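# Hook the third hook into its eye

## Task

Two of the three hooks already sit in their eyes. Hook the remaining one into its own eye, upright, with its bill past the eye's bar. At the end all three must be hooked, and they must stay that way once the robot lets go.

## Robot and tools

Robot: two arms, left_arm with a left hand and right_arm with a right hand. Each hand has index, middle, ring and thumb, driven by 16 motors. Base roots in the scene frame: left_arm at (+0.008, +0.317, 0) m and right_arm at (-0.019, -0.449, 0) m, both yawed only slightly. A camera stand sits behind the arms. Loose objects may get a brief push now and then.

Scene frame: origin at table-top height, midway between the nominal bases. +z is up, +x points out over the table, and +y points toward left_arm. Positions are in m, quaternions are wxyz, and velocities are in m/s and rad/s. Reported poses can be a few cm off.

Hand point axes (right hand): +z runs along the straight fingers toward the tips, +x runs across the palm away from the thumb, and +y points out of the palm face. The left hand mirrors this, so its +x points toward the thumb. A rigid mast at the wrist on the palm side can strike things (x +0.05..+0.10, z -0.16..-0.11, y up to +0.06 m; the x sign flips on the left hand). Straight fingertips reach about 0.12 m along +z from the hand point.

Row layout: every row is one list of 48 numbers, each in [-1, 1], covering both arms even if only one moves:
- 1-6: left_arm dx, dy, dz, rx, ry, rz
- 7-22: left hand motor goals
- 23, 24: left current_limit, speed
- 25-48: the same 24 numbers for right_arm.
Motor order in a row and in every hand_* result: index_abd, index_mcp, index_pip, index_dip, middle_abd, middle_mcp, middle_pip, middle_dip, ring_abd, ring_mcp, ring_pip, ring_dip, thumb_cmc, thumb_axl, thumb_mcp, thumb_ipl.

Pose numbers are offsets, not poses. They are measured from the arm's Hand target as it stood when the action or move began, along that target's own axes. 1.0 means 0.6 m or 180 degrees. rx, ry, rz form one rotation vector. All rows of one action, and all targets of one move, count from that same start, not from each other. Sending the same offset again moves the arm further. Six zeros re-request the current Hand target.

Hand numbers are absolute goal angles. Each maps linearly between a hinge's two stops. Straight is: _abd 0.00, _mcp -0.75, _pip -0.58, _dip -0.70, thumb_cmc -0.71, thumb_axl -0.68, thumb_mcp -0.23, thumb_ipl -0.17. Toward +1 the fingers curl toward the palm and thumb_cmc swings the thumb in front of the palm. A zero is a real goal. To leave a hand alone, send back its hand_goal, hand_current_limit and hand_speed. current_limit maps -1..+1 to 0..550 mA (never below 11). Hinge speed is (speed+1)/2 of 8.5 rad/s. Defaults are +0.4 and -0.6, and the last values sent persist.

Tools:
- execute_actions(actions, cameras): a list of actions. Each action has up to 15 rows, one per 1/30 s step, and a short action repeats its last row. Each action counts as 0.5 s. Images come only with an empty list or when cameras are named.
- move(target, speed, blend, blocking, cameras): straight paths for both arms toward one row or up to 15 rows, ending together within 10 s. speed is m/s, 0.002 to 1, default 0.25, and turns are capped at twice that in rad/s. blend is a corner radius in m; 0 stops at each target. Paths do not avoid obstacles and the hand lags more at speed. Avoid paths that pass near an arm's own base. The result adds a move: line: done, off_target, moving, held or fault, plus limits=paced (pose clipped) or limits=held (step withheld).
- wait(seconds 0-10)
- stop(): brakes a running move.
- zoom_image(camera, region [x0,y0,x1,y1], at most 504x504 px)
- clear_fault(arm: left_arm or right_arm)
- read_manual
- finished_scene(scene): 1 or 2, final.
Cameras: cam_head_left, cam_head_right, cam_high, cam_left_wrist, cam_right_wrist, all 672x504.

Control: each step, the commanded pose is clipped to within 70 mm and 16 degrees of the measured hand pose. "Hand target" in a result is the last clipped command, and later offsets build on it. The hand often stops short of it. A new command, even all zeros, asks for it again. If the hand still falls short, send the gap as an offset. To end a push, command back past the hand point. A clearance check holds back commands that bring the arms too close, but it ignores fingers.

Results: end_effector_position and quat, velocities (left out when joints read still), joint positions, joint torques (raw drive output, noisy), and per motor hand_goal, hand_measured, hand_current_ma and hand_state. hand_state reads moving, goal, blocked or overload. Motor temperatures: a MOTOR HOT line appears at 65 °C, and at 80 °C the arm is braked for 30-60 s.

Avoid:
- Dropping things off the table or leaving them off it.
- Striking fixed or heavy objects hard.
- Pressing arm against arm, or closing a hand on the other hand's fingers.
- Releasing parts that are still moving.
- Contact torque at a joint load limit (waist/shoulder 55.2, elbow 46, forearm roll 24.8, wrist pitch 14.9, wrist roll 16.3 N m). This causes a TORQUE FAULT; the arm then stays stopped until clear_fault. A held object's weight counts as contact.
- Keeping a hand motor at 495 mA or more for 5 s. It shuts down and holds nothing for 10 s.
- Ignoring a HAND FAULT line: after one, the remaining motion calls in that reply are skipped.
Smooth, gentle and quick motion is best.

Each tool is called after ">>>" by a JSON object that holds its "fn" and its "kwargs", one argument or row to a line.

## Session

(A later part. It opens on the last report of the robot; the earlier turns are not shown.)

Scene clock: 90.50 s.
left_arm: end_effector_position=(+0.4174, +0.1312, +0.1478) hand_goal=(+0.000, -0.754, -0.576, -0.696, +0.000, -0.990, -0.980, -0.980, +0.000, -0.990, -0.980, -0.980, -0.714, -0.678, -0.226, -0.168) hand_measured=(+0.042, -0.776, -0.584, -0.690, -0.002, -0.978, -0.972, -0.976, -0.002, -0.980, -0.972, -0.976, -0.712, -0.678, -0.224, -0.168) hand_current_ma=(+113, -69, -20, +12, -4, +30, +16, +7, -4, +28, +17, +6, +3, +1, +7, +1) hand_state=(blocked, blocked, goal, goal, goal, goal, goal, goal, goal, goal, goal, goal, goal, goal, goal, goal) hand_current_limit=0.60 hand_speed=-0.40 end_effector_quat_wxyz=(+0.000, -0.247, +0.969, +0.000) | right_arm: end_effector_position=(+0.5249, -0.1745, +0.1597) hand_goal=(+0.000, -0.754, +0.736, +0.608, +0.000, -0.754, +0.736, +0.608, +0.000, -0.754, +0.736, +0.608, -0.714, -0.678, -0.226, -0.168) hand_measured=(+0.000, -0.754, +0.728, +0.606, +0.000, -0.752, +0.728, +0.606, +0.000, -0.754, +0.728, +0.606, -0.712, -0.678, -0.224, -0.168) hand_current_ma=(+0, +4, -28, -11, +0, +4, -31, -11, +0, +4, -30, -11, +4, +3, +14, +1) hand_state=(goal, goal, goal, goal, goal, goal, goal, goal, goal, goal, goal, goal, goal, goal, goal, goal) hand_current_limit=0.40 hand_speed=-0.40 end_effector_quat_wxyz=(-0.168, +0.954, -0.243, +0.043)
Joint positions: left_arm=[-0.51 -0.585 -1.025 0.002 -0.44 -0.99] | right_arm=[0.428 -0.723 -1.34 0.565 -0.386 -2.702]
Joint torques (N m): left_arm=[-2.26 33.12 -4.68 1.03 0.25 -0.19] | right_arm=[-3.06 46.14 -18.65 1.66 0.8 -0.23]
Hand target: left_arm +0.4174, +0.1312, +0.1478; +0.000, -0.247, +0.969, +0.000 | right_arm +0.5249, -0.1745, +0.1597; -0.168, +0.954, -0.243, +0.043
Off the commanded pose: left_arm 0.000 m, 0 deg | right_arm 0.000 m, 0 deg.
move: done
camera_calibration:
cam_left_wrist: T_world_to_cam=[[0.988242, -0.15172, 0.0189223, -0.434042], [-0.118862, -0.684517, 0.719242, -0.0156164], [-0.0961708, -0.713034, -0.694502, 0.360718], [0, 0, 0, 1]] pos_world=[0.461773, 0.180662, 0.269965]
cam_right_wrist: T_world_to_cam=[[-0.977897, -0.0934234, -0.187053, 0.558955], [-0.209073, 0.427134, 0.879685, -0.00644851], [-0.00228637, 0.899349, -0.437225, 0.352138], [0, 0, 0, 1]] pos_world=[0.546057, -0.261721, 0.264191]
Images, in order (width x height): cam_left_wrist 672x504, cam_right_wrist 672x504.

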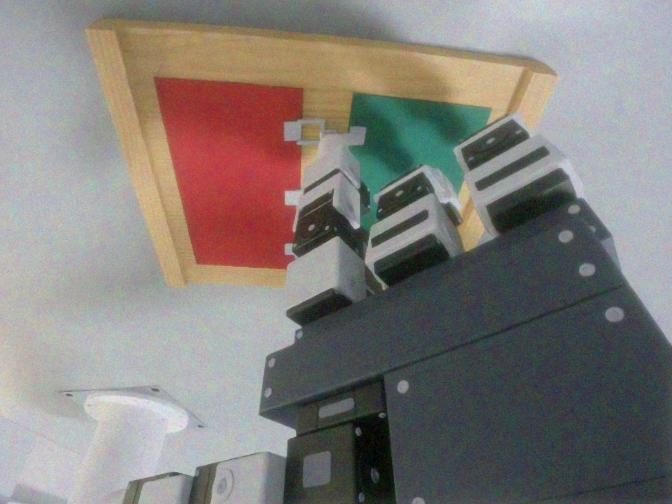

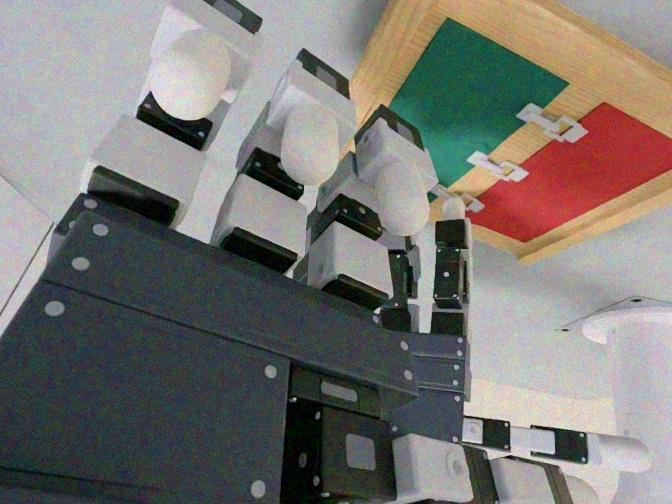

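>>> {"fn": "move", "kwargs": {
  "target": [0.0086,0.0079,0.0,0,0,0, 0,-0.754,-0.576,-0.696, 0,-0.99,-0.98,-0.98, 0,-0.99,-0.98,-0.98, -0.714,-0.678,-0.226,-0.168,0.6,-0.4, 0,0,0,0,0,0, 0,-0.754,0.737,0.609, 0,-0.754,0.737,0.609, 0,-0.754,0.737,0.609,-0.714,-0.678,-0.226,-0.168,0.4,-0.4],
  "speed": 0.04,
  "cameras": ["cam_left_wrist","cam_right_wrist"]
}}

>>> {"fn": "zoom_image", "kwargs": {
  "camera": "cam_left_wrist",
  "region": [250, 90, 370, 180]
}}

>>> {"fn": "zoom_image", "kwargs": {
  "camera": "cam_right_wrist",
  "region": [420, 150, 520, 250]
}}

Scene clock: 91.80 s.
left_arm: end_effector_position=(+0.4106, +0.1328, +0.1477) hand_goal=(+0.000, -0.754, -0.576, -0.696, +0.000, -0.990, -0.980, -0.980, +0.000, -0.990, -0.980, -0.980, -0.714, -0.678, -0.226, -0.168) hand_measured=(+0.086, -0.792, -0.596, -0.702, -0.002, -0.978, -0.972, -0.976, -0.002, -0.980, -0.972, -0.976, -0.712, -0.678, -0.224, -0.168) hand_current_ma=(+270, -125, -54, -12, -4, +30, +16, +7, -4, +28, +17, +6, +3, +1, +7, +1) hand_state=(blocked, blocked, goal, goal, goal, goal, goal, goal, goal, goal, goal, goal, goal, goal, goal, goal) hand_current_limit=0.60 hand_speed=-0.40 end_effector_quat_wxyz=(+0.000, -0.247, +0.969, +0.000) | right_arm: end_effector_position=(+0.5249, -0.1745, +0.1597) hand_goal=(+0.000, -0.754, +0.736, +0.608, +0.000, -0.754, +0.736, +0.608, +0.000, -0.754, +0.736, +0.608, -0.714, -0.678, -0.226, -0.168) hand_measured=(+0.000, -0.754, +0.728, +0.606, +0.000, -0.752, +0.728, +0.606, +0.000, -0.754, +0.728, +0.606, -0.712, -0.678, -0.224, -0.168) hand_current_ma=(+0, +4, -28, -11, +0, +4, -31, -11, +0, +4, -30, -11, +4, +3, +14, +1) hand_state=(goal, goal, goal, goal, goal, goal, goal, goal, goal, goal, goal, goal, goal, goal, goal, goal) hand_current_limit=0.40 hand_speed=-0.40 end_effector_quat_wxyz=(-0.168, +0.954, -0.243, +0.043)
Joint positions: left_arm=[-0.513 -0.572 -1.004 0.002 -0.431 -0.993] | right_arm=[0.428 -0.723 -1.34 0.565 -0.386 -2.702]
Joint torques (N m): left_arm=[-2.16 36.35 -5.73 0.8 -0.02 -0.27] | right_arm=[-3.21 49.12 -19.11 2.35 0.86 -0.22]
Hand target: left_arm +0.4106, +0.1328, +0.1478; +0.000, -0.247, +0.969, +0.000 | right_arm +0.5249, -0.1745, +0.1597; -0.168, +0.954, -0.243, +0.043
Off the commanded pose: left_arm 0.000 m, 0 deg | right_arm 0.000 m, 0 deg.
move: done
camera_calibration:
cam_left_wrist: T_world_to_cam=[[0.988242, -0.15172, 0.0189223, -0.427064], [-0.118862, -0.684517, 0.719242, -0.015261], [-0.0961708, -0.713034, -0.694502, 0.361276], [0, 0, 0, 1]] pos_world=[0.454973, 0.182362, 0.269965]
cam_right_wrist: T_world_to_cam=[[-0.977897, -0.0934234, -0.187053, 0.558955], [-0.209073, 0.427134, 0.879685, -0.00644851], [-0.00228637, 0.899349, -0.437225, 0.352138], [0, 0, 0, 1]] pos_world=[0.546057, -0.261721, 0.264191]
Images, in order (width x height): cam_left_wrist 672x504, cam_right_wrist 672x504.

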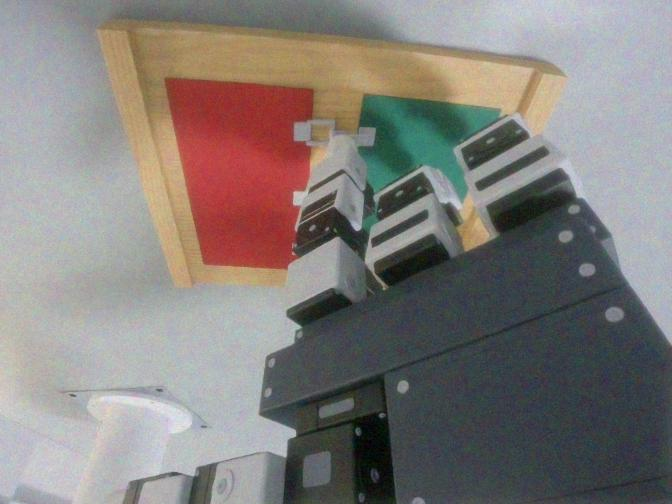

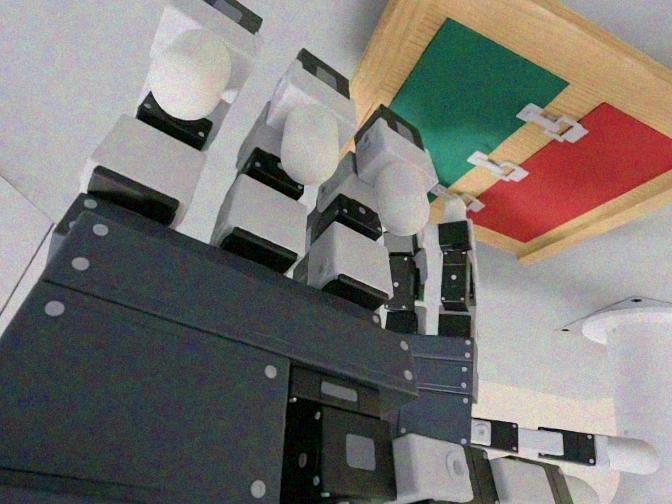

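Scaled by 4.200.

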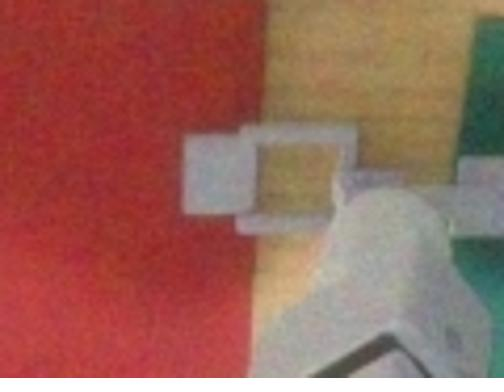

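Scaled by 5.040.

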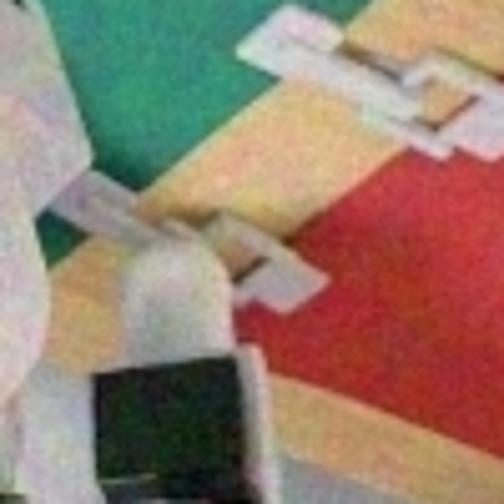

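>>> {"fn": "move", "kwargs": {
  "target": [0.0074,0.0068,0.0,0,0,0, 0,-0.754,-0.576,-0.696, 0,-0.99,-0.98,-0.98, 0,-0.99,-0.98,-0.98, -0.714,-0.678,-0.226,-0.168,0.75,-0.4, 0,0,0,0,0,0, 0,-0.754,0.737,0.609, 0,-0.754,0.737,0.609, 0,-0.754,0.737,0.609,-0.714,-0.678,-0.226,-0.168,0.4,-0.4],
  "speed": 0.04,
  "cameras": ["cam_left_wrist","cam_right_wrist"]
}}

>>> {"fn": "zoom_image", "kwargs": {
  "camera": "cam_left_wrist",
  "region": [270, 90, 390, 180]
}}

>>> {"fn": "zoom_image", "kwargs": {
  "camera": "cam_right_wrist",
  "region": [420, 150, 520, 250]
}}

Scene clock: 93.83 s.
left_arm: end_effector_position=(+0.4048, +0.1343, +0.1477) hand_goal=(+0.000, -0.754, -0.576, -0.696, +0.000, -0.990, -0.980, -0.980, +0.000, -0.990, -0.980, -0.980, -0.714, -0.678, -0.226, -0.168) hand_measured=(+0.108, -0.804, -0.604, -0.710, -0.002, -0.978, -0.972, -0.976, -0.002, -0.980, -0.972, -0.976, -0.712, -0.678, -0.224, -0.168) hand_current_ma=(+363, -178, -83, -35, -4, +30, +16, +7, -4, +28, +17, +6, +3, +1, +7, +1) hand_state=(blocked, blocked, blocked, goal, goal, goal, goal, goal, goal, goal, goal, goal, goal, goal, goal, goal) hand_current_limit=0.75 hand_speed=-0.40 end_effector_quat_wxyz=(+0.000, -0.247, +0.969, +0.000) | right_arm: end_effector_position=(+0.5249, -0.1745, +0.1597) hand_goal=(+0.000, -0.754, +0.736, +0.608, +0.000, -0.754, +0.736, +0.608, +0.000, -0.754, +0.736, +0.608, -0.714, -0.678, -0.226, -0.168) hand_measured=(+0.000, -0.754, +0.728, +0.606, +0.000, -0.752, +0.728, +0.606, +0.000, -0.754, +0.728, +0.606, -0.712, -0.678, -0.224, -0.168) hand_current_ma=(+0, +4, -28, -11, +0, +4, -31, -11, +0, +4, -30, -11, +4, +3, +14, +1) hand_state=(goal, goal, goal, goal, goal, goal, goal, goal, goal, goal, goal, goal, goal, goal, goal, goal) hand_current_limit=0.40 hand_speed=-0.40 end_effector_quat_wxyz=(-0.168, +0.954, -0.243, +0.043)
Joint positions: left_arm=[-0.516 -0.562 -0.986 0.002 -0.424 -0.996] | right_arm=[0.428 -0.723 -1.34 0.565 -0.386 -2.702]
Joint torques (N m): left_arm=[-2.87 40.28 -6.38 0.62 -0.43 -0.15] | right_arm=[-3.63 47.43 -18.75 2.49 0.84 -0.15]
Hand target: left_arm +0.4048, +0.1343, +0.1478; +0.000, -0.247, +0.969, +0.000 | right_arm +0.5249, -0.1745, +0.1597; -0.168, +0.954, -0.243, +0.043
Off the commanded pose: left_arm 0.000 m, 0 deg | right_arm 0.000 m, 0 deg.
move: done
camera_calibration:
cam_left_wrist: T_world_to_cam=[[0.988242, -0.15172, 0.0189223, -0.421021], [-0.118862, -0.684517, 0.719242, -0.0150039], [-0.0961708, -0.713034, -0.694502, 0.361707], [0, 0, 0, 1]] pos_world=[0.449073, 0.183762, 0.269965]
cam_right_wrist: T_world_to_cam=[[-0.977897, -0.0934234, -0.187053, 0.558955], [-0.209073, 0.427134, 0.879685, -0.00644851], [-0.00228637, 0.899349, -0.437225, 0.352138], [0, 0, 0, 1]] pos_world=[0.546057, -0.261721, 0.264191]
Images, in order (width x height): cam_left_wrist 672x504, cam_right_wrist 672x504.

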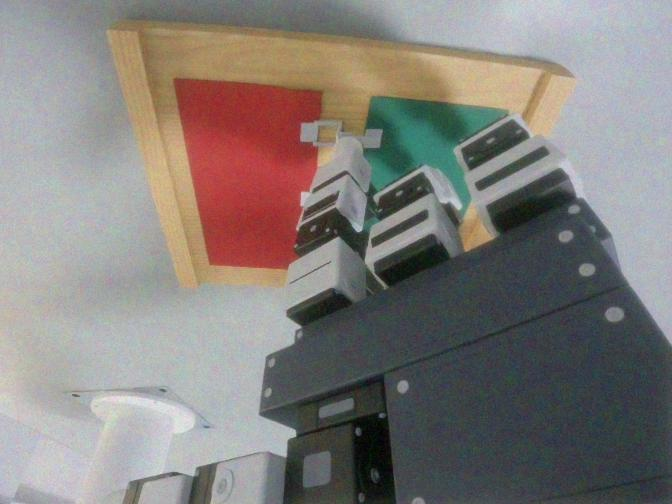

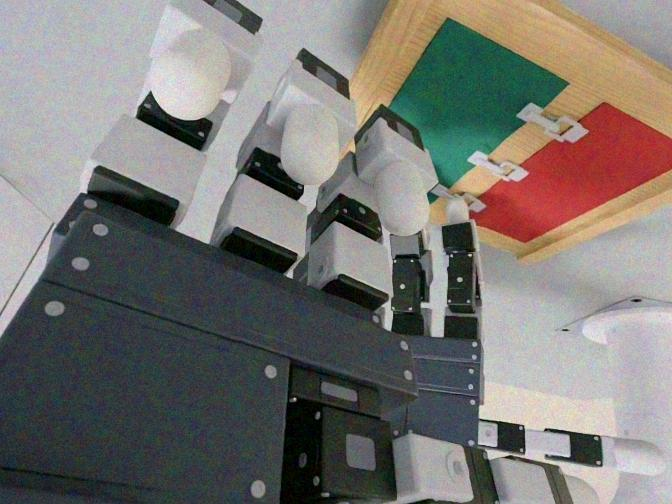

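Scaled by 4.200.

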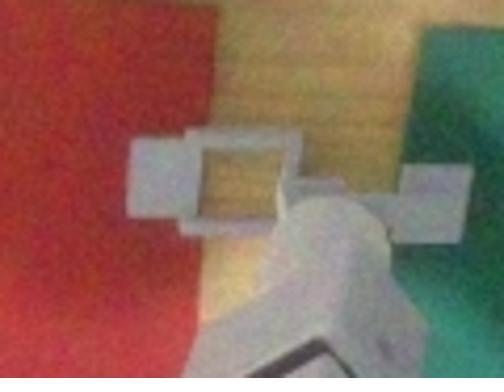

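Scaled by 5.040.

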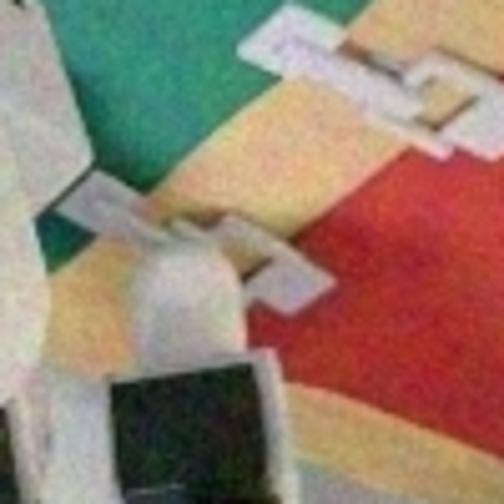

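>>> {"fn": "move", "kwargs": {
  "target": [
    [0,0,-0.03,0,0,0, 0,-0.754,-0.576,-0.696, 0,-0.99,-0.98,-0.98, 0,-0.99,-0.98,-0.98, -0.714,-0.678,-0.226,-0.168,0.4,-0.4, 0,0,0,0,0,0, 0,-0.754,0.737,0.609, 0,-0.754,0.737,0.609, 0,-0.754,0.737,0.609,-0.714,-0.678,-0.226,-0.168,0.4,-0.4],
    [-0.0628,-0.0477,-0.0188,0,0,0.2367, 0,-0.754,-0.576,-0.696, 0,-0.754,-0.576,-0.696, 0,-0.754,0.737,0.609, -0.714,-0.678,-0.226,-0.168,0.4,-0.4, 0,0,0,0,0,0, 0,-0.754,0.737,0.609, 0,-0.754,0.737,0.609, 0,-0.754,0.737,0.609,-0.714,-0.678,-0.226,-0.168,0.4,-0.4]
  ],
  "speed": 0.12,
  "cameras": ["cam_left_wrist","cam_right_wrist"]
}}

>>> {"fn": "zoom_image", "kwargs": {
  "camera": "cam_left_wrist",
  "region": [280, 50, 430, 160]
}}

>>> {"fn": "zoom_image", "kwargs": {
  "camera": "cam_right_wrist",
  "region": [410, 150, 530, 270]
}}

Scene clock: 103.10 s.
left_arm: end_effector_position=(+0.4516, +0.1272, +0.1591) hand_goal=(+0.000, -0.754, -0.576, -0.696, +0.000, -0.754, -0.576, -0.696, +0.000, -0.754, +0.736, +0.608, -0.714, -0.678, -0.226, -0.168) hand_measured=(+0.004, -0.756, -0.578, -0.698, -0.002, -0.754, -0.578, -0.698, -0.002, -0.754, +0.728, +0.606, -0.712, -0.678, -0.224, -0.168) hand_current_ma=(+6, -2, -4, -5, -4, +0, -5, -5, -4, -1, -17, -5, +3, +1, +7, +1) hand_state=(goal, goal, goal, goal, goal, goal, goal, goal, goal, goal, goal, goal, goal, goal, goal, goal) hand_current_limit=0.40 hand_speed=-0.40 end_effector_quat_wxyz=(+0.000, +0.122, +0.993, +0.000) | right_arm: end_effector_position=(+0.5249, -0.1745, +0.1597) hand_goal=(+0.000, -0.754, +0.736, +0.608, +0.000, -0.754, +0.736, +0.608, +0.000, -0.754, +0.736, +0.608, -0.714, -0.678, -0.226, -0.168) hand_measured=(+0.000, -0.754, +0.728, +0.606, +0.000, -0.752, +0.728, +0.606, +0.000, -0.754, +0.728, +0.606, -0.712, -0.678, -0.224, -0.168) hand_current_ma=(+0, +4, -28, -11, +0, +4, -31, -11, +0, +4, -30, -11, +4, +3, +14, +1) hand_state=(goal, goal, goal, goal, goal, goal, goal, goal, goal, goal, goal, goal, goal, goal, goal, goal) hand_current_limit=0.40 hand_speed=-0.40 end_effector_quat_wxyz=(-0.168, +0.954, -0.243, +0.043)
Joint positions: left_arm=[-0.58 -0.55 -1.002 0.002 -0.452 -0.316] | right_arm=[0.428 -0.723 -1.34 0.565 -0.386 -2.702]
Joint torques (N m): left_arm=[0.63 45.34 -11.95 -1.48 -0.32 0.2] | right_arm=[-1.17 48.75 -19.01 2.07 0.99 -0.22]
Hand target: left_arm +0.4516, +0.1272, +0.1591; +0.000, +0.122, +0.993, +0.000 | right_arm +0.5249, -0.1745, +0.1597; -0.168, +0.954, -0.243, +0.043
Off the commanded pose: left_arm 0.000 m, 0 deg | right_arm 0.000 m, 0 deg.
move: done
camera_calibration:
cam_left_wrist: T_world_to_cam=[[0.624705, -0.780648, 0.0182236, -0.224252], [-0.55071, -0.423915, 0.719037, 0.139454], [-0.55359, -0.459222, -0.694732, 0.543302], [0, 0, 0, 1]] pos_world=[0.517656, 0.133551, 0.281264]
cam_right_wrist: T_world_to_cam=[[-0.977897, -0.0934234, -0.187053, 0.558955], [-0.209073, 0.427134, 0.879685, -0.00644851], [-0.00228637, 0.899349, -0.437225, 0.352138], [0, 0, 0, 1]] pos_world=[0.546057, -0.261721, 0.264191]
Images, in order (width x height): cam_left_wrist 672x504, cam_right_wrist 672x504.

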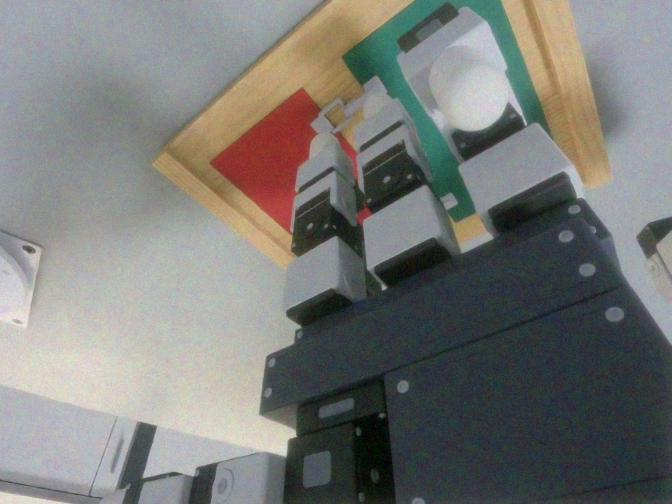

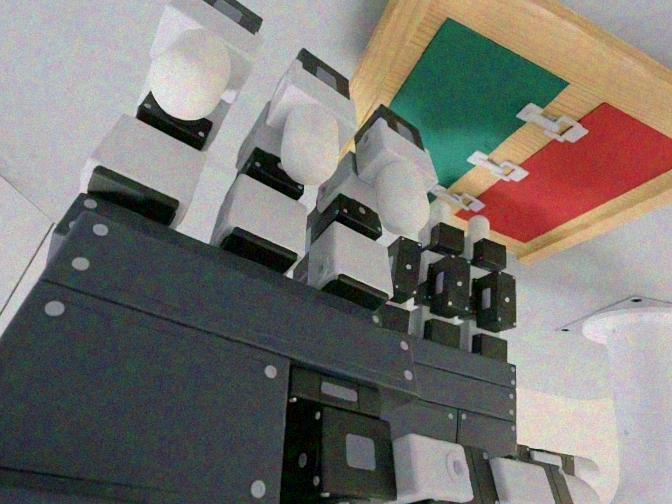

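Scaled by 3.360.

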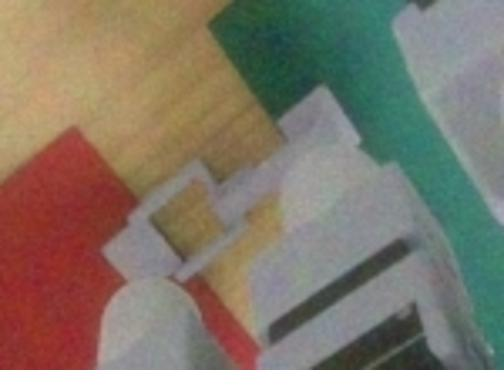

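Scaled by 4.200.

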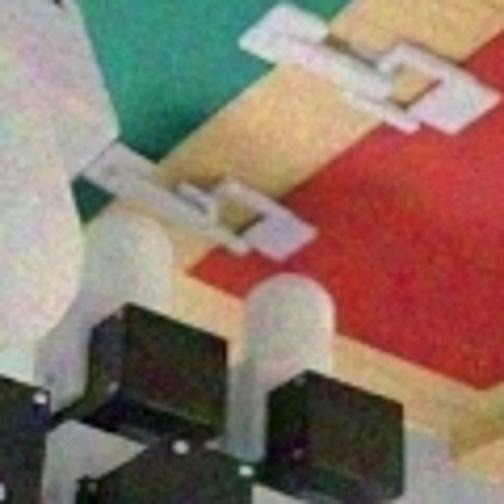

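>>> {"fn": "move", "kwargs": {
  "target": [-0.002,0.0058,0.0167,0,0,0, 0,-0.754,-0.576,-0.696, 0,-0.754,-0.576,-0.696, 0,-0.754,0.737,0.609, -0.714,-0.678,-0.226,-0.168,0.4,-0.4, 0,0,0,0,0,0, 0,-0.754,0.737,0.609, 0,-0.754,0.737,0.609, 0,-0.754,0.737,0.609,-0.714,-0.678,-0.226,-0.168,0.4,-0.4],
  "speed": 0.06,
  "cameras": ["cam_left_wrist","cam_right_wrist"]
}}

>>> {"fn": "zoom_image", "kwargs": {
  "camera": "cam_left_wrist",
  "region": [280, 50, 430, 160]
}}

>>> {"fn": "zoom_image", "kwargs": {
  "camera": "cam_right_wrist",
  "region": [410, 150, 530, 270]
}}

Scene clock: 106.80 s.
left_arm: end_effector_position=(+0.4536, +0.1303, +0.1491) hand_goal=(+0.000, -0.754, -0.576, -0.696, +0.000, -0.754, -0.576, -0.696, +0.000, -0.754, +0.736, +0.608, -0.714, -0.678, -0.226, -0.168) hand_measured=(+0.004, -0.756, -0.578, -0.698, -0.002, -0.754, -0.578, -0.698, -0.002, -0.754, +0.728, +0.606, -0.712, -0.678, -0.224, -0.168) hand_current_ma=(+6, -2, -4, -5, -4, +0, -5, -5, -4, -1, -17, -5, +3, +1, +7, +1) hand_state=(goal, goal, goal, goal, goal, goal, goal, goal, goal, goal, goal, goal, goal, goal, goal, goal) hand_current_limit=0.40 hand_speed=-0.40 end_effector_quat_wxyz=(+0.000, +0.122, +0.993, +0.000) | right_arm: end_effector_position=(+0.5249, -0.1745, +0.1597) hand_goal=(+0.000, -0.754, +0.736, +0.608, +0.000, -0.754, +0.736, +0.608, +0.000, -0.754, +0.736, +0.608, -0.714, -0.678, -0.226, -0.168) hand_measured=(+0.000, -0.754, +0.728, +0.606, +0.000, -0.752, +0.728, +0.606, +0.000, -0.754, +0.728, +0.606, -0.712, -0.678, -0.224, -0.168) hand_current_ma=(+0, +4, -28, -11, +0, +4, -31, -11, +0, +4, -30, -11, +4, +3, +14, +1) hand_state=(goal, goal, goal, goal, goal, goal, goal, goal, goal, goal, goal, goal, goal, goal, goal, goal) hand_current_limit=0.40 hand_speed=-0.40 end_effector_quat_wxyz=(-0.168, +0.954, -0.243, +0.043)
Joint positions: left_arm=[-0.573 -0.569 -1.002 0.002 -0.433 -0.309] | right_arm=[0.428 -0.723 -1.34 0.565 -0.386 -2.702]
Joint torques (N m): left_arm=[1.9 40.04 -11.85 0.56 0.07 0.21] | right_arm=[-1.47 47.29 -19.16 1.65 0.93 0.06]
Hand target: left_arm +0.4536, +0.1303, +0.1491; +0.000, +0.122, +0.993, +0.000 | right_arm +0.5249, -0.1745, +0.1597; -0.168, +0.954, -0.243, +0.043
Off the commanded pose: left_arm 0.000 m, 0 deg | right_arm 0.000 m, 0 deg.
move: done
camera_calibration:
cam_left_wrist: T_world_to_cam=[[0.624706, -0.780647, 0.0182229, -0.2229], [-0.550709, -0.423915, 0.719037, 0.149059], [-0.55359, -0.459222, -0.694732, 0.538885], [0, 0, 0, 1]] pos_world=[0.519656, 0.136651, 0.271264]
cam_right_wrist: T_world_to_cam=[[-0.977897, -0.0934234, -0.187053, 0.558955], [-0.209073, 0.427134, 0.879685, -0.00644851], [-0.00228637, 0.899349, -0.437225, 0.352138], [0, 0, 0, 1]] pos_world=[0.546057, -0.261721, 0.264191]
Images, in order (width x height): cam_left_wrist 672x504, cam_right_wrist 672x504.

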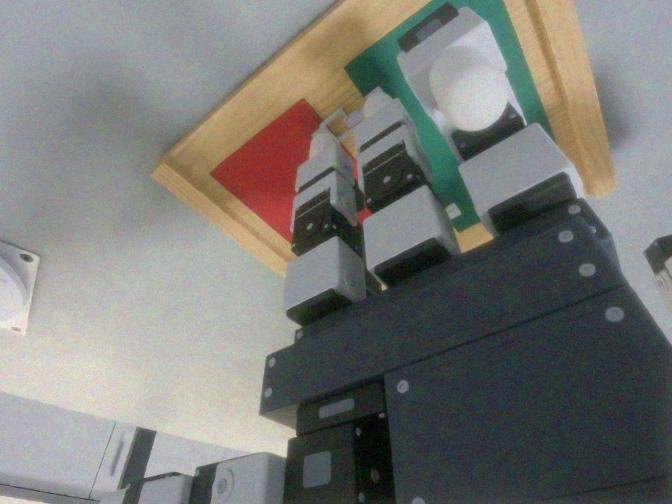

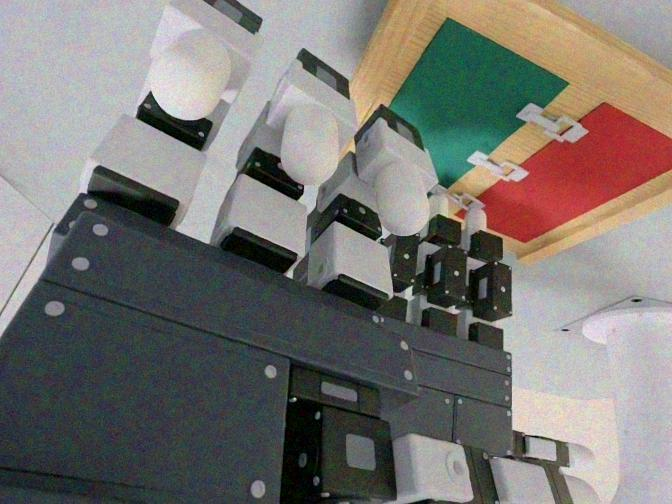

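Scaled by 3.360.

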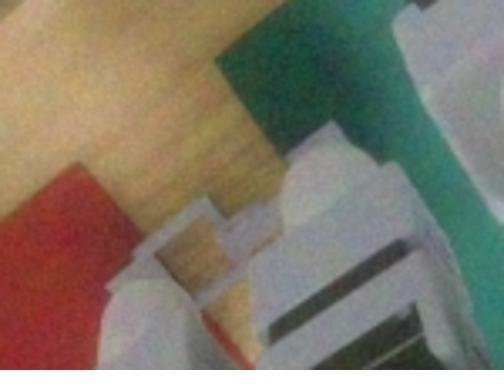

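Scaled by 4.200.

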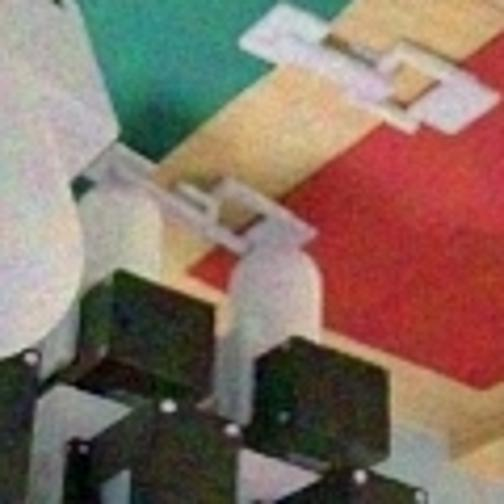

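>>> {"fn": "move", "kwargs": {
  "target": [-0.0006,-0.0024,0.005,0,0,0, 0,-0.754,-0.576,-0.696, 0,-0.754,-0.576,-0.696, 0,-0.754,0.737,0.609, -0.714,-0.678,-0.226,-0.168,0.75,-0.4, 0,0,0,0,0,0, 0,-0.754,0.737,0.609, 0,-0.754,0.737,0.609, 0,-0.754,0.737,0.609,-0.714,-0.678,-0.226,-0.168,0.4,-0.4],
  "speed": 0.04,
  "cameras": ["cam_left_wrist","cam_right_wrist"]
}}

>>> {"fn": "zoom_image", "kwargs": {
  "camera": "cam_left_wrist",
  "region": [280, 50, 430, 160]
}}

>>> {"fn": "zoom_image", "kwargs": {
  "camera": "cam_right_wrist",
  "region": [410, 150, 530, 270]
}}

Scene clock: 108.70 s.
left_arm: end_effector_position=(+0.4536, +0.1288, +0.1461) hand_goal=(+0.000, -0.754, -0.576, -0.696, +0.000, -0.754, -0.576, -0.696, +0.000, -0.754, +0.736, +0.608, -0.714, -0.678, -0.226, -0.168) hand_measured=(+0.004, -0.756, -0.578, -0.698, -0.002, -0.754, -0.578, -0.698, -0.002, -0.754, +0.728, +0.606, -0.712, -0.678, -0.224, -0.168) hand_current_ma=(+6, -2, -4, -5, -4, +0, -3, -4, -4, -1, -17, -5, +3, +1, +7, +1) hand_state=(goal, goal, goal, goal, goal, goal, goal, goal, goal, goal, goal, goal, goal, goal, goal, goal) hand_current_limit=0.75 hand_speed=-0.40 end_effector_quat_wxyz=(+0.000, +0.122, +0.993, +0.000) | right_arm: end_effector_position=(+0.5249, -0.1745, +0.1597) hand_goal=(+0.000, -0.754, +0.736, +0.608, +0.000, -0.754, +0.736, +0.608, +0.000, -0.754, +0.736, +0.608, -0.714, -0.678, -0.226, -0.168) hand_measured=(+0.000, -0.754, +0.728, +0.606, +0.000, -0.752, +0.728, +0.606, +0.000, -0.754, +0.728, +0.606, -0.712, -0.678, -0.224, -0.168) hand_current_ma=(+0, +4, -28, -11, +0, +4, -31, -11, +0, +4, -30, -11, +4, +3, +14, +1) hand_state=(goal, goal, goal, goal, goal, goal, goal, goal, goal, goal, goal, goal, goal, goal, goal, goal) hand_current_limit=0.40 hand_speed=-0.40 end_effector_quat_wxyz=(-0.168, +0.954, -0.243, +0.043)
Joint positions: left_arm=[-0.575 -0.576 -1.004 0.002 -0.428 -0.312] | right_arm=[0.428 -0.723 -1.34 0.565 -0.386 -2.702]
Joint torques (N m): left_arm=[-1.65 38.81 -12.66 0.76 0.09 -0.25] | right_arm=[-1.27 47.21 -19.18 1.58 0.7 -0.12]
Hand target: left_arm +0.4536, +0.1288, +0.1461; +0.000, +0.122, +0.993, +0.000 | right_arm +0.5249, -0.1745, +0.1597; -0.168, +0.954, -0.243, +0.043
Off the commanded pose: left_arm 0.000 m, 0 deg | right_arm 0.000 m, 0 deg.
move: done
camera_calibration:
cam_left_wrist: T_world_to_cam=[[0.624705, -0.780648, 0.0182236, -0.224078], [-0.55071, -0.423915, 0.719037, 0.150636], [-0.55359, -0.459222, -0.694732, 0.536167], [0, 0, 0, 1]] pos_world=[0.519756, 0.135151, 0.268264]
cam_right_wrist: T_world_to_cam=[[-0.977897, -0.0934234, -0.187053, 0.558955], [-0.209073, 0.427134, 0.879685, -0.00644851], [-0.00228637, 0.899349, -0.437225, 0.352138], [0, 0, 0, 1]] pos_world=[0.546057, -0.261721, 0.264191]
Images, in order (width x height): cam_left_wrist 672x504, cam_right_wrist 672x504.

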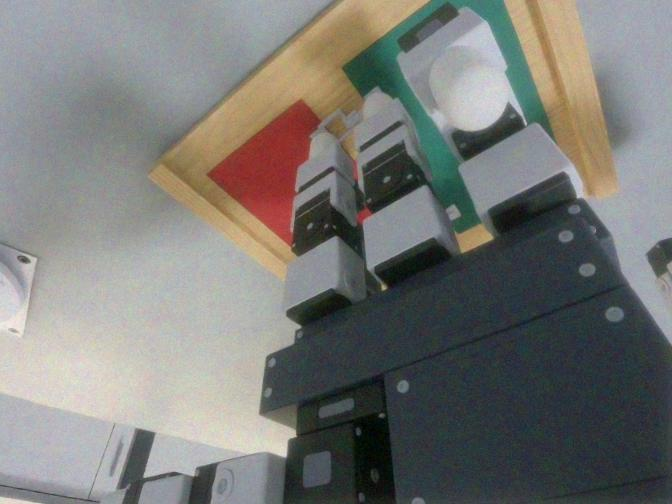

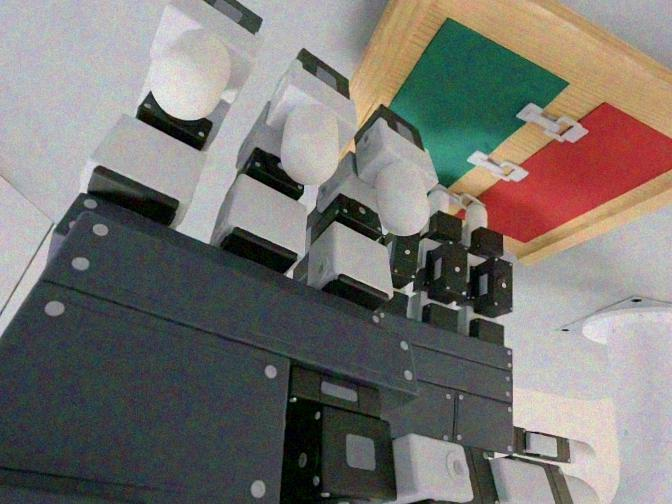

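Scaled by 3.360.

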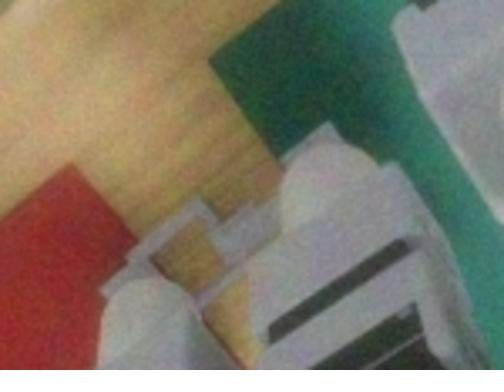

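Scaled by 4.200.

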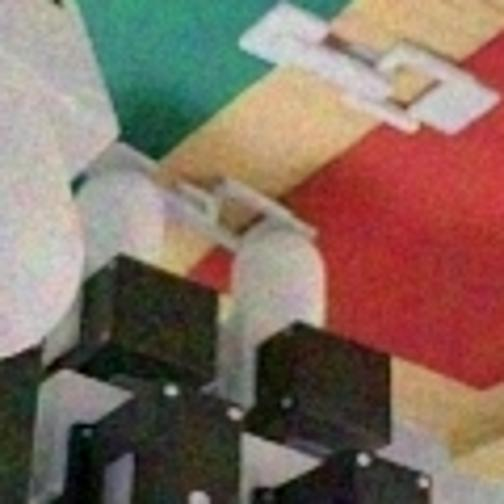

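>>> {"fn": "move", "kwargs": {
  "target": [0,0,0.0037,0,0,0, 0,-0.754,-0.576,-0.696, 0,-0.754,-0.576,-0.696, 0,-0.754,0.737,0.609, -0.714,-0.678,-0.226,-0.168,0.75,-0.4, 0,0,0,0,0,0, 0,-0.754,0.737,0.609, 0,-0.754,0.737,0.609, 0,-0.754,0.737,0.609,-0.714,-0.678,-0.226,-0.168,0.4,-0.4],
  "speed": 0.03,
  "cameras": ["cam_left_wrist","cam_right_wrist"]
}}

>>> {"fn": "zoom_image", "kwargs": {
  "camera": "cam_left_wrist",
  "region": [280, 50, 430, 160]
}}

>>> {"fn": "zoom_image", "kwargs": {
  "camera": "cam_right_wrist",
  "region": [410, 150, 530, 270]
}}

Scene clock: 110.07 s.
left_arm: end_effector_position=(+0.4537, +0.1288, +0.1439) hand_goal=(+0.000, -0.754, -0.576, -0.696, +0.000, -0.754, -0.576, -0.696, +0.000, -0.754, +0.736, +0.608, -0.714, -0.678, -0.226, -0.168) hand_measured=(+0.002, -0.754, -0.578, -0.698, -0.006, -0.754, -0.578, -0.696, -0.002, -0.754, +0.728, +0.606, -0.712, -0.678, -0.224, -0.168) hand_current_ma=(+4, +0, -3, -5, -9, +0, -3, +0, -4, -1, -17, -5, +3, +1, +7, +1) hand_state=(goal, goal, goal, goal, goal, goal, goal, goal, goal, goal, goal, goal, goal, goal, goal, goal) hand_current_limit=0.75 hand_speed=-0.40 end_effector_quat_wxyz=(+0.000, +0.122, +0.993, +0.000) | right_arm: end_effector_position=(+0.5249, -0.1745, +0.1597) hand_goal=(+0.000, -0.754, +0.736, +0.608, +0.000, -0.754, +0.736, +0.608, +0.000, -0.754, +0.736, +0.608, -0.714, -0.678, -0.226, -0.168) hand_measured=(+0.000, -0.754, +0.728, +0.606, +0.000, -0.752, +0.728, +0.606, +0.000, -0.754, +0.728, +0.606, -0.712, -0.678, -0.224, -0.168) hand_current_ma=(+0, +4, -28, -11, +0, +4, -31, -11, +0, +4, -30, -11, +4, +3, +14, +1) hand_state=(goal, goal, goal, goal, goal, goal, goal, goal, goal, goal, goal, goal, goal, goal, goal, goal) hand_current_limit=0.40 hand_speed=-0.40 end_effector_quat_wxyz=(-0.168, +0.954, -0.243, +0.043)
Joint positions: left_arm=[-0.575 -0.58 -1.004 0.002 -0.424 -0.312] | right_arm=[0.428 -0.723 -1.34 0.565 -0.386 -2.702]
Joint torques (N m): left_arm=[-0.88 19.38 -3.6 0.48 0.07 -0.21] | right_arm=[-2.38 48.55 -19.43 2.07 0.87 0.05]
Hand target: left_arm +0.4536, +0.1288, +0.1438; +0.000, +0.122, +0.993, +0.000 | right_arm +0.5249, -0.1745, +0.1597; -0.168, +0.954, -0.243, +0.043
Off the commanded pose: left_arm 0.000 m, 0 deg | right_arm 0.000 m, 0 deg.
move: done
camera_calibration:
cam_left_wrist: T_world_to_cam=[[0.624669, -0.780671, 0.0184664, -0.22408], [-0.550844, -0.42376, 0.719026, 0.152269], [-0.553498, -0.459326, -0.694737, 0.534607], [0, 0, 0, 1]] pos_world=[0.519756, 0.135151, 0.266064]
cam_right_wrist: T_world_to_cam=[[-0.977897, -0.0934234, -0.187053, 0.558955], [-0.209073, 0.427134, 0.879685, -0.00644851], [-0.00228637, 0.899349, -0.437225, 0.352138], [0, 0, 0, 1]] pos_world=[0.546057, -0.261721, 0.264191]
Images, in order (width x height): cam_left_wrist 672x504, cam_right_wrist 672x504.

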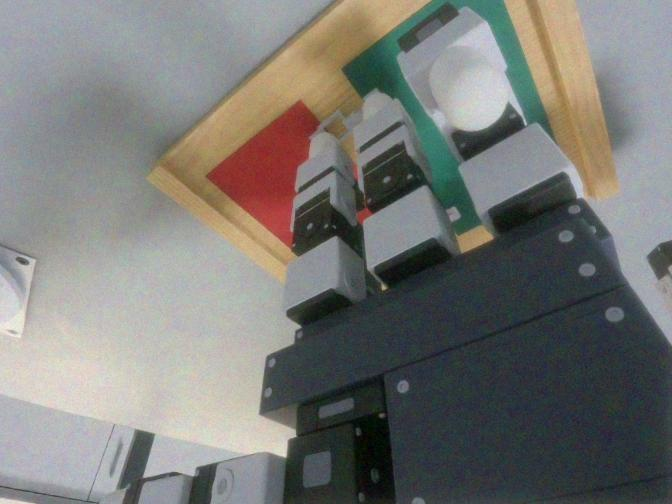

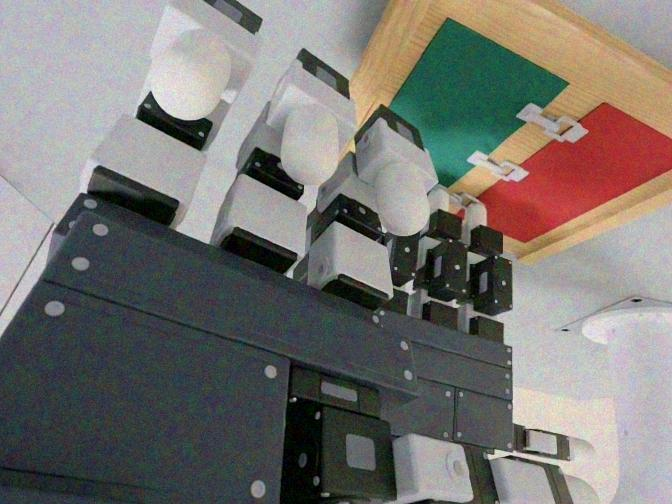

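Scaled by 3.360.

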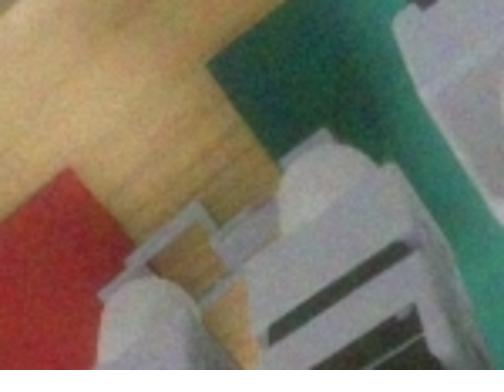

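Scaled by 4.200.

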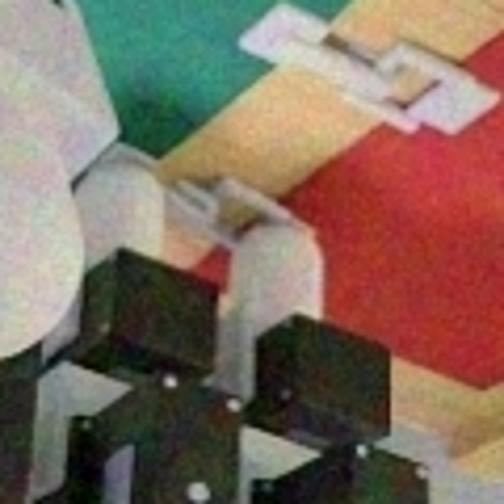

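>>> {"fn": "move", "kwargs": {
  "target": [0,0,-0.0006,0,0,0, 0.1,-0.754,-0.576,-0.696, -0.1,-0.754,-0.576,-0.696, 0,-0.754,0.737,0.609, -0.714,-0.678,-0.226,-0.168,0.75,-0.7, 0,0,0,0,0,0, 0,-0.754,0.737,0.609, 0,-0.754,0.737,0.609, 0,-0.754,0.737,0.609,-0.714,-0.678,-0.226,-0.168,0.4,-0.4],
  "speed": 0.03,
  "cameras": ["cam_left_wrist","cam_right_wrist"]
}}

>>> {"fn": "zoom_image", "kwargs": {
  "camera": "cam_left_wrist",
  "region": [280, 50, 430, 160]
}}

>>> {"fn": "zoom_image", "kwargs": {
  "camera": "cam_right_wrist",
  "region": [410, 150, 530, 270]
}}

Scene clock: 111.83 s.
left_arm: end_effector_position=(+0.4536, +0.1288, +0.1442) hand_goal=(+0.100, -0.754, -0.576, -0.696, -0.100, -0.754, -0.576, -0.696, +0.000, -0.754, +0.736, +0.608, -0.714, -0.678, -0.226, -0.168) hand_measured=(+0.096, -0.752, -0.576, -0.698, -0.014, -0.754, -0.578, -0.696, -0.002, -0.754, +0.728, +0.606, -0.712, -0.678, -0.224, -0.168) hand_current_ma=(-8, +2, -1, -4, +276, +0, -3, +0, -4, -1, -17, -5, +3, +1, +7, +1) hand_state=(goal, goal, goal, goal, blocked, goal, goal, goal, goal, goal, goal, goal, goal, goal, goal, goal) hand_current_limit=0.75 hand_speed=-0.70 end_effector_quat_wxyz=(+0.000, +0.122, +0.993, +0.000) | right_arm: end_effector_position=(+0.5249, -0.1745, +0.1597) hand_goal=(+0.000, -0.754, +0.736, +0.608, +0.000, -0.754, +0.736, +0.608, +0.000, -0.754, +0.736, +0.608, -0.714, -0.678, -0.226, -0.168) hand_measured=(+0.000, -0.754, +0.728, +0.606, +0.000, -0.752, +0.728, +0.606, +0.000, -0.754, +0.728, +0.606, -0.712, -0.678, -0.224, -0.168) hand_current_ma=(+0, +4, -28, -11, +0, +4, -31, -11, +0, +4, -30, -11, +4, +3, +14, +1) hand_state=(goal, goal, goal, goal, goal, goal, goal, goal, goal, goal, goal, goal, goal, goal, goal, goal) hand_current_limit=0.40 hand_speed=-0.40 end_effector_quat_wxyz=(-0.168, +0.954, -0.243, +0.043)
Joint positions: left_arm=[-0.575 -0.579 -1.004 0.002 -0.425 -0.312] | right_arm=[0.428 -0.723 -1.34 0.565 -0.386 -2.702]
Joint torques (N m): left_arm=[-0.57 31.18 -3.69 -0.12 -1.24 -0.11] | right_arm=[-2.12 47.5 -19.55 2.04 0.83 -0.14]
Hand target: left_arm +0.4536, +0.1288, +0.1442; +0.000, +0.122, +0.993, +0.000 | right_arm +0.5249, -0.1745, +0.1597; -0.168, +0.954, -0.243, +0.043
Off the commanded pose: left_arm 0.000 m, 0 deg | right_arm 0.000 m, 0 deg.
move: done
camera_calibration:
cam_left_wrist: T_world_to_cam=[[0.624672, -0.780675, 0.018179, -0.223948], [-0.550678, -0.423891, 0.719076, 0.151917], [-0.553659, -0.459198, -0.694693, 0.534814], [0, 0, 0, 1]] pos_world=[0.519657, 0.135151, 0.266363]
cam_right_wrist: T_world_to_cam=[[-0.977897, -0.0934234, -0.187053, 0.558955], [-0.209073, 0.427134, 0.879685, -0.00644851], [-0.00228637, 0.899349, -0.437225, 0.352138], [0, 0, 0, 1]] pos_world=[0.546057, -0.261721, 0.264191]
Images, in order (width x height): cam_left_wrist 672x504, cam_right_wrist 672x504.

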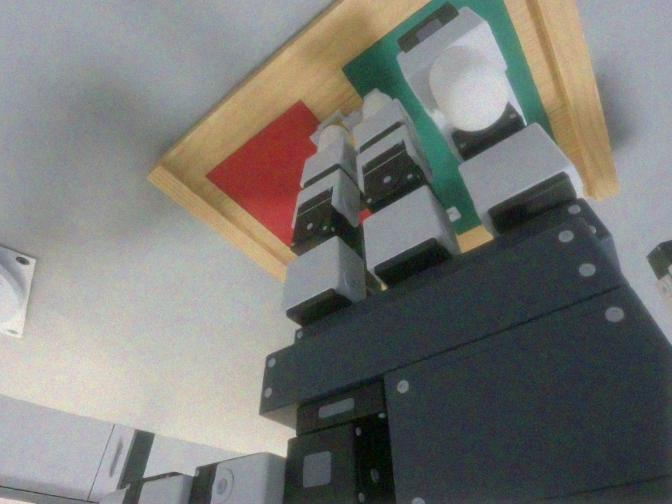

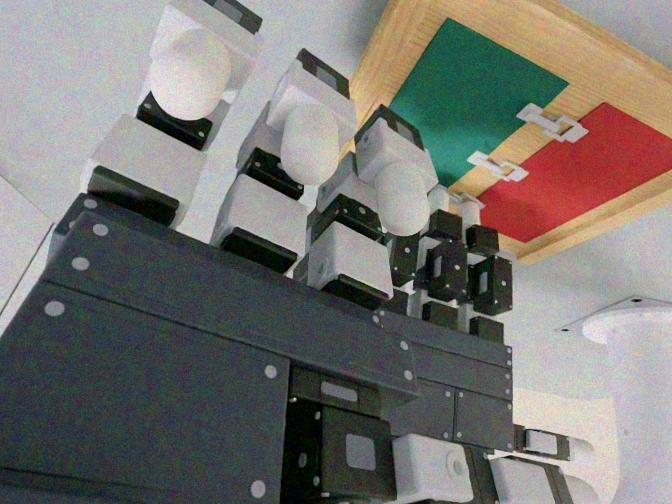

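Scaled by 3.360.

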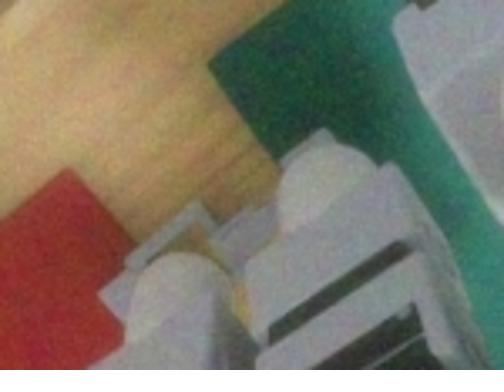

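Scaled by 4.200.

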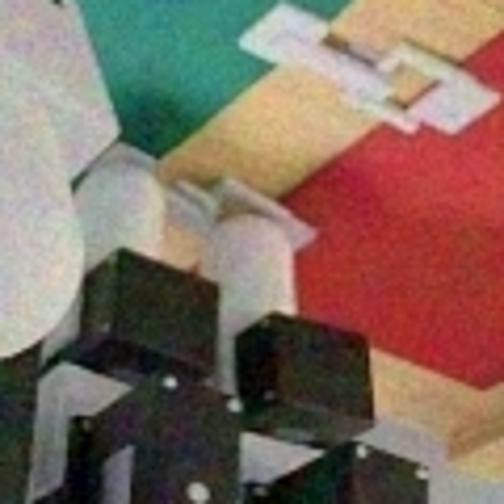

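>>> {"fn": "move", "kwargs": {
  "target": [
    [0,0,-0.0083,0,0,0, 0,-0.754,-0.576,-0.696, 0,-0.754,-0.576,-0.696, 0,-0.754,0.737,0.609, -0.714,-0.678,-0.226,-0.168,0.75,-0.4, 0,0,0,0,0,0, 0,-0.754,0.737,0.609, 0,-0.754,0.737,0.609, 0,-0.754,0.737,0.609,-0.714,-0.678,-0.226,-0.168,0.4,-0.4],
    [0.0143,0,-0.0035,0,-0.0222,0, 0,-0.754,-0.576,-0.696, 0,-0.754,-0.576,-0.696, 0,-0.754,0.737,0.609, -0.714,-0.678,-0.226,-0.168,0.75,-0.4, 0,0,0,0,0,0, 0,-0.754,0.737,0.609, 0,-0.754,0.737,0.609, 0,-0.754,0.737,0.609,-0.714,-0.678,-0.226,-0.168,0.4,-0.4]
  ],
  "speed": 0.06,
  "cameras": ["cam_left_wrist","cam_right_wrist"]
}}

>>> {"fn": "zoom_image", "kwargs": {
  "camera": "cam_left_wrist",
  "region": [280, 50, 430, 160]
}}

>>> {"fn": "zoom_image", "kwargs": {
  "camera": "cam_right_wrist",
  "region": [410, 150, 530, 270]
}}

Scene clock: 115.67 s.
left_arm: end_effector_position=(+0.4452, +0.1309, +0.1463) hand_goal=(+0.000, -0.754, -0.576, -0.696, +0.000, -0.754, -0.576, -0.696, +0.000, -0.754, +0.736, +0.608, -0.714, -0.678, -0.226, -0.168) hand_measured=(+0.004, -0.752, -0.576, -0.698, -0.002, -0.754, -0.578, -0.696, -0.002, -0.754, +0.728, +0.606, -0.712, -0.678, -0.224, -0.168) hand_current_ma=(+5, +2, -1, -4, -1, +0, -3, +0, -4, -1, -17, -5, +3, +1, +7, +1) hand_state=(goal, goal, goal, goal, goal, goal, goal, goal, goal, goal, goal, goal, goal, goal, goal, goal) hand_current_limit=0.75 hand_speed=-0.40 end_effector_quat_wxyz=(+0.035, +0.122, +0.992, -0.004) | right_arm: end_effector_position=(+0.5249, -0.1745, +0.1597) hand_goal=(+0.000, -0.754, +0.736, +0.608, +0.000, -0.754, +0.736, +0.608, +0.000, -0.754, +0.736, +0.608, -0.714, -0.678, -0.226, -0.168) hand_measured=(+0.000, -0.754, +0.728, +0.606, +0.000, -0.752, +0.728, +0.606, +0.000, -0.754, +0.728, +0.606, -0.712, -0.678, -0.224, -0.168) hand_current_ma=(+0, +4, -28, -11, +0, +4, -31, -11, +0, +4, -30, -11, +4, +3, +14, +1) hand_state=(goal, goal, goal, goal, goal, goal, goal, goal, goal, goal, goal, goal, goal, goal, goal, goal) hand_current_limit=0.40 hand_speed=-0.40 end_effector_quat_wxyz=(-0.168, +0.954, -0.243, +0.043)
Joint positions: left_arm=[-0.59 -0.532 -0.935 0.07 -0.338 -0.389] | right_arm=[0.428 -0.723 -1.34 0.565 -0.386 -2.702]
Joint torques (N m): left_arm=[-2.78 46.35 -10.6 0.87 0.21 -0.17] | right_arm=[-2.32 48.55 -18.61 1.8 0.67 -0.16]
Hand target: left_arm +0.4452, +0.1309, +0.1463; +0.035, +0.122, +0.992, -0.004 | right_arm +0.5249, -0.1745, +0.1597; -0.168, +0.954, -0.243, +0.043
Off the commanded pose: left_arm 0.000 m, 0 deg | right_arm 0.000 m, 0 deg.
move: done
camera_calibration:
cam_left_wrist: T_world_to_cam=[[0.621523, -0.77993, 0.07361, -0.224025], [-0.598344, -0.411957, 0.687223, 0.171064], [-0.505662, -0.471168, -0.722708, 0.516947], [0, 0, 0, 1]] pos_world=[0.502992, 0.139317, 0.272533]
cam_right_wrist: T_world_to_cam=[[-0.977897, -0.0934234, -0.187053, 0.558955], [-0.209073, 0.427134, 0.879685, -0.00644851], [-0.00228637, 0.899349, -0.437225, 0.352138], [0, 0, 0, 1]] pos_world=[0.546057, -0.261721, 0.264191]
Images, in order (width x height): cam_left_wrist 672x504, cam_right_wrist 672x504.

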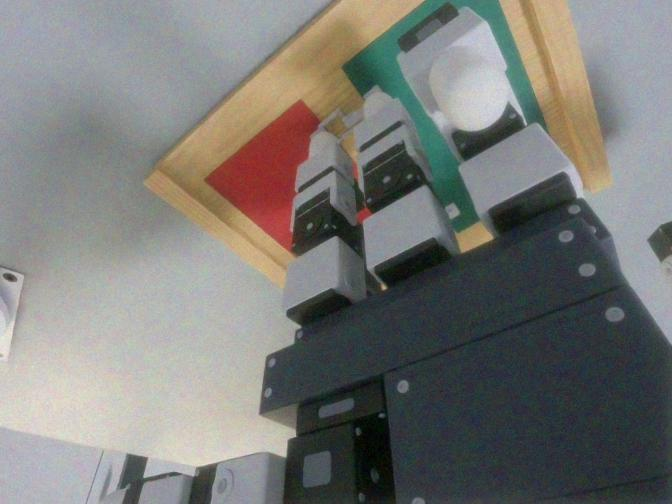

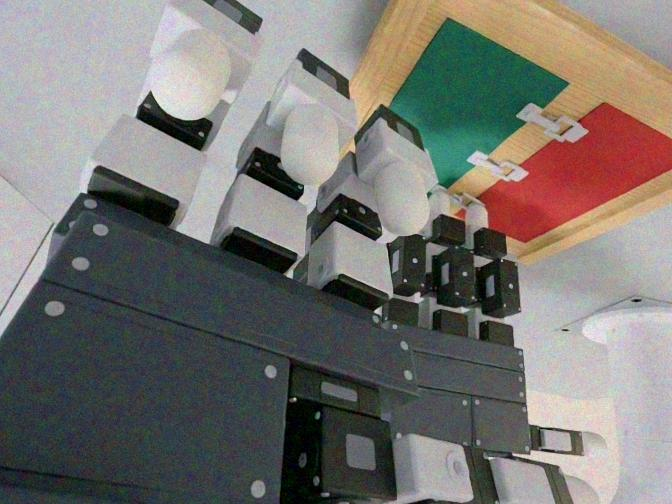

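Scaled by 3.360.

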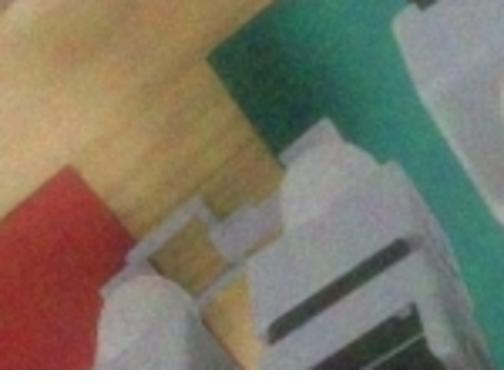

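Scaled by 4.200.

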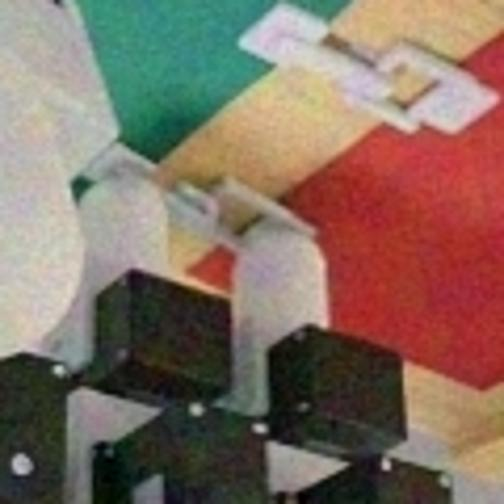

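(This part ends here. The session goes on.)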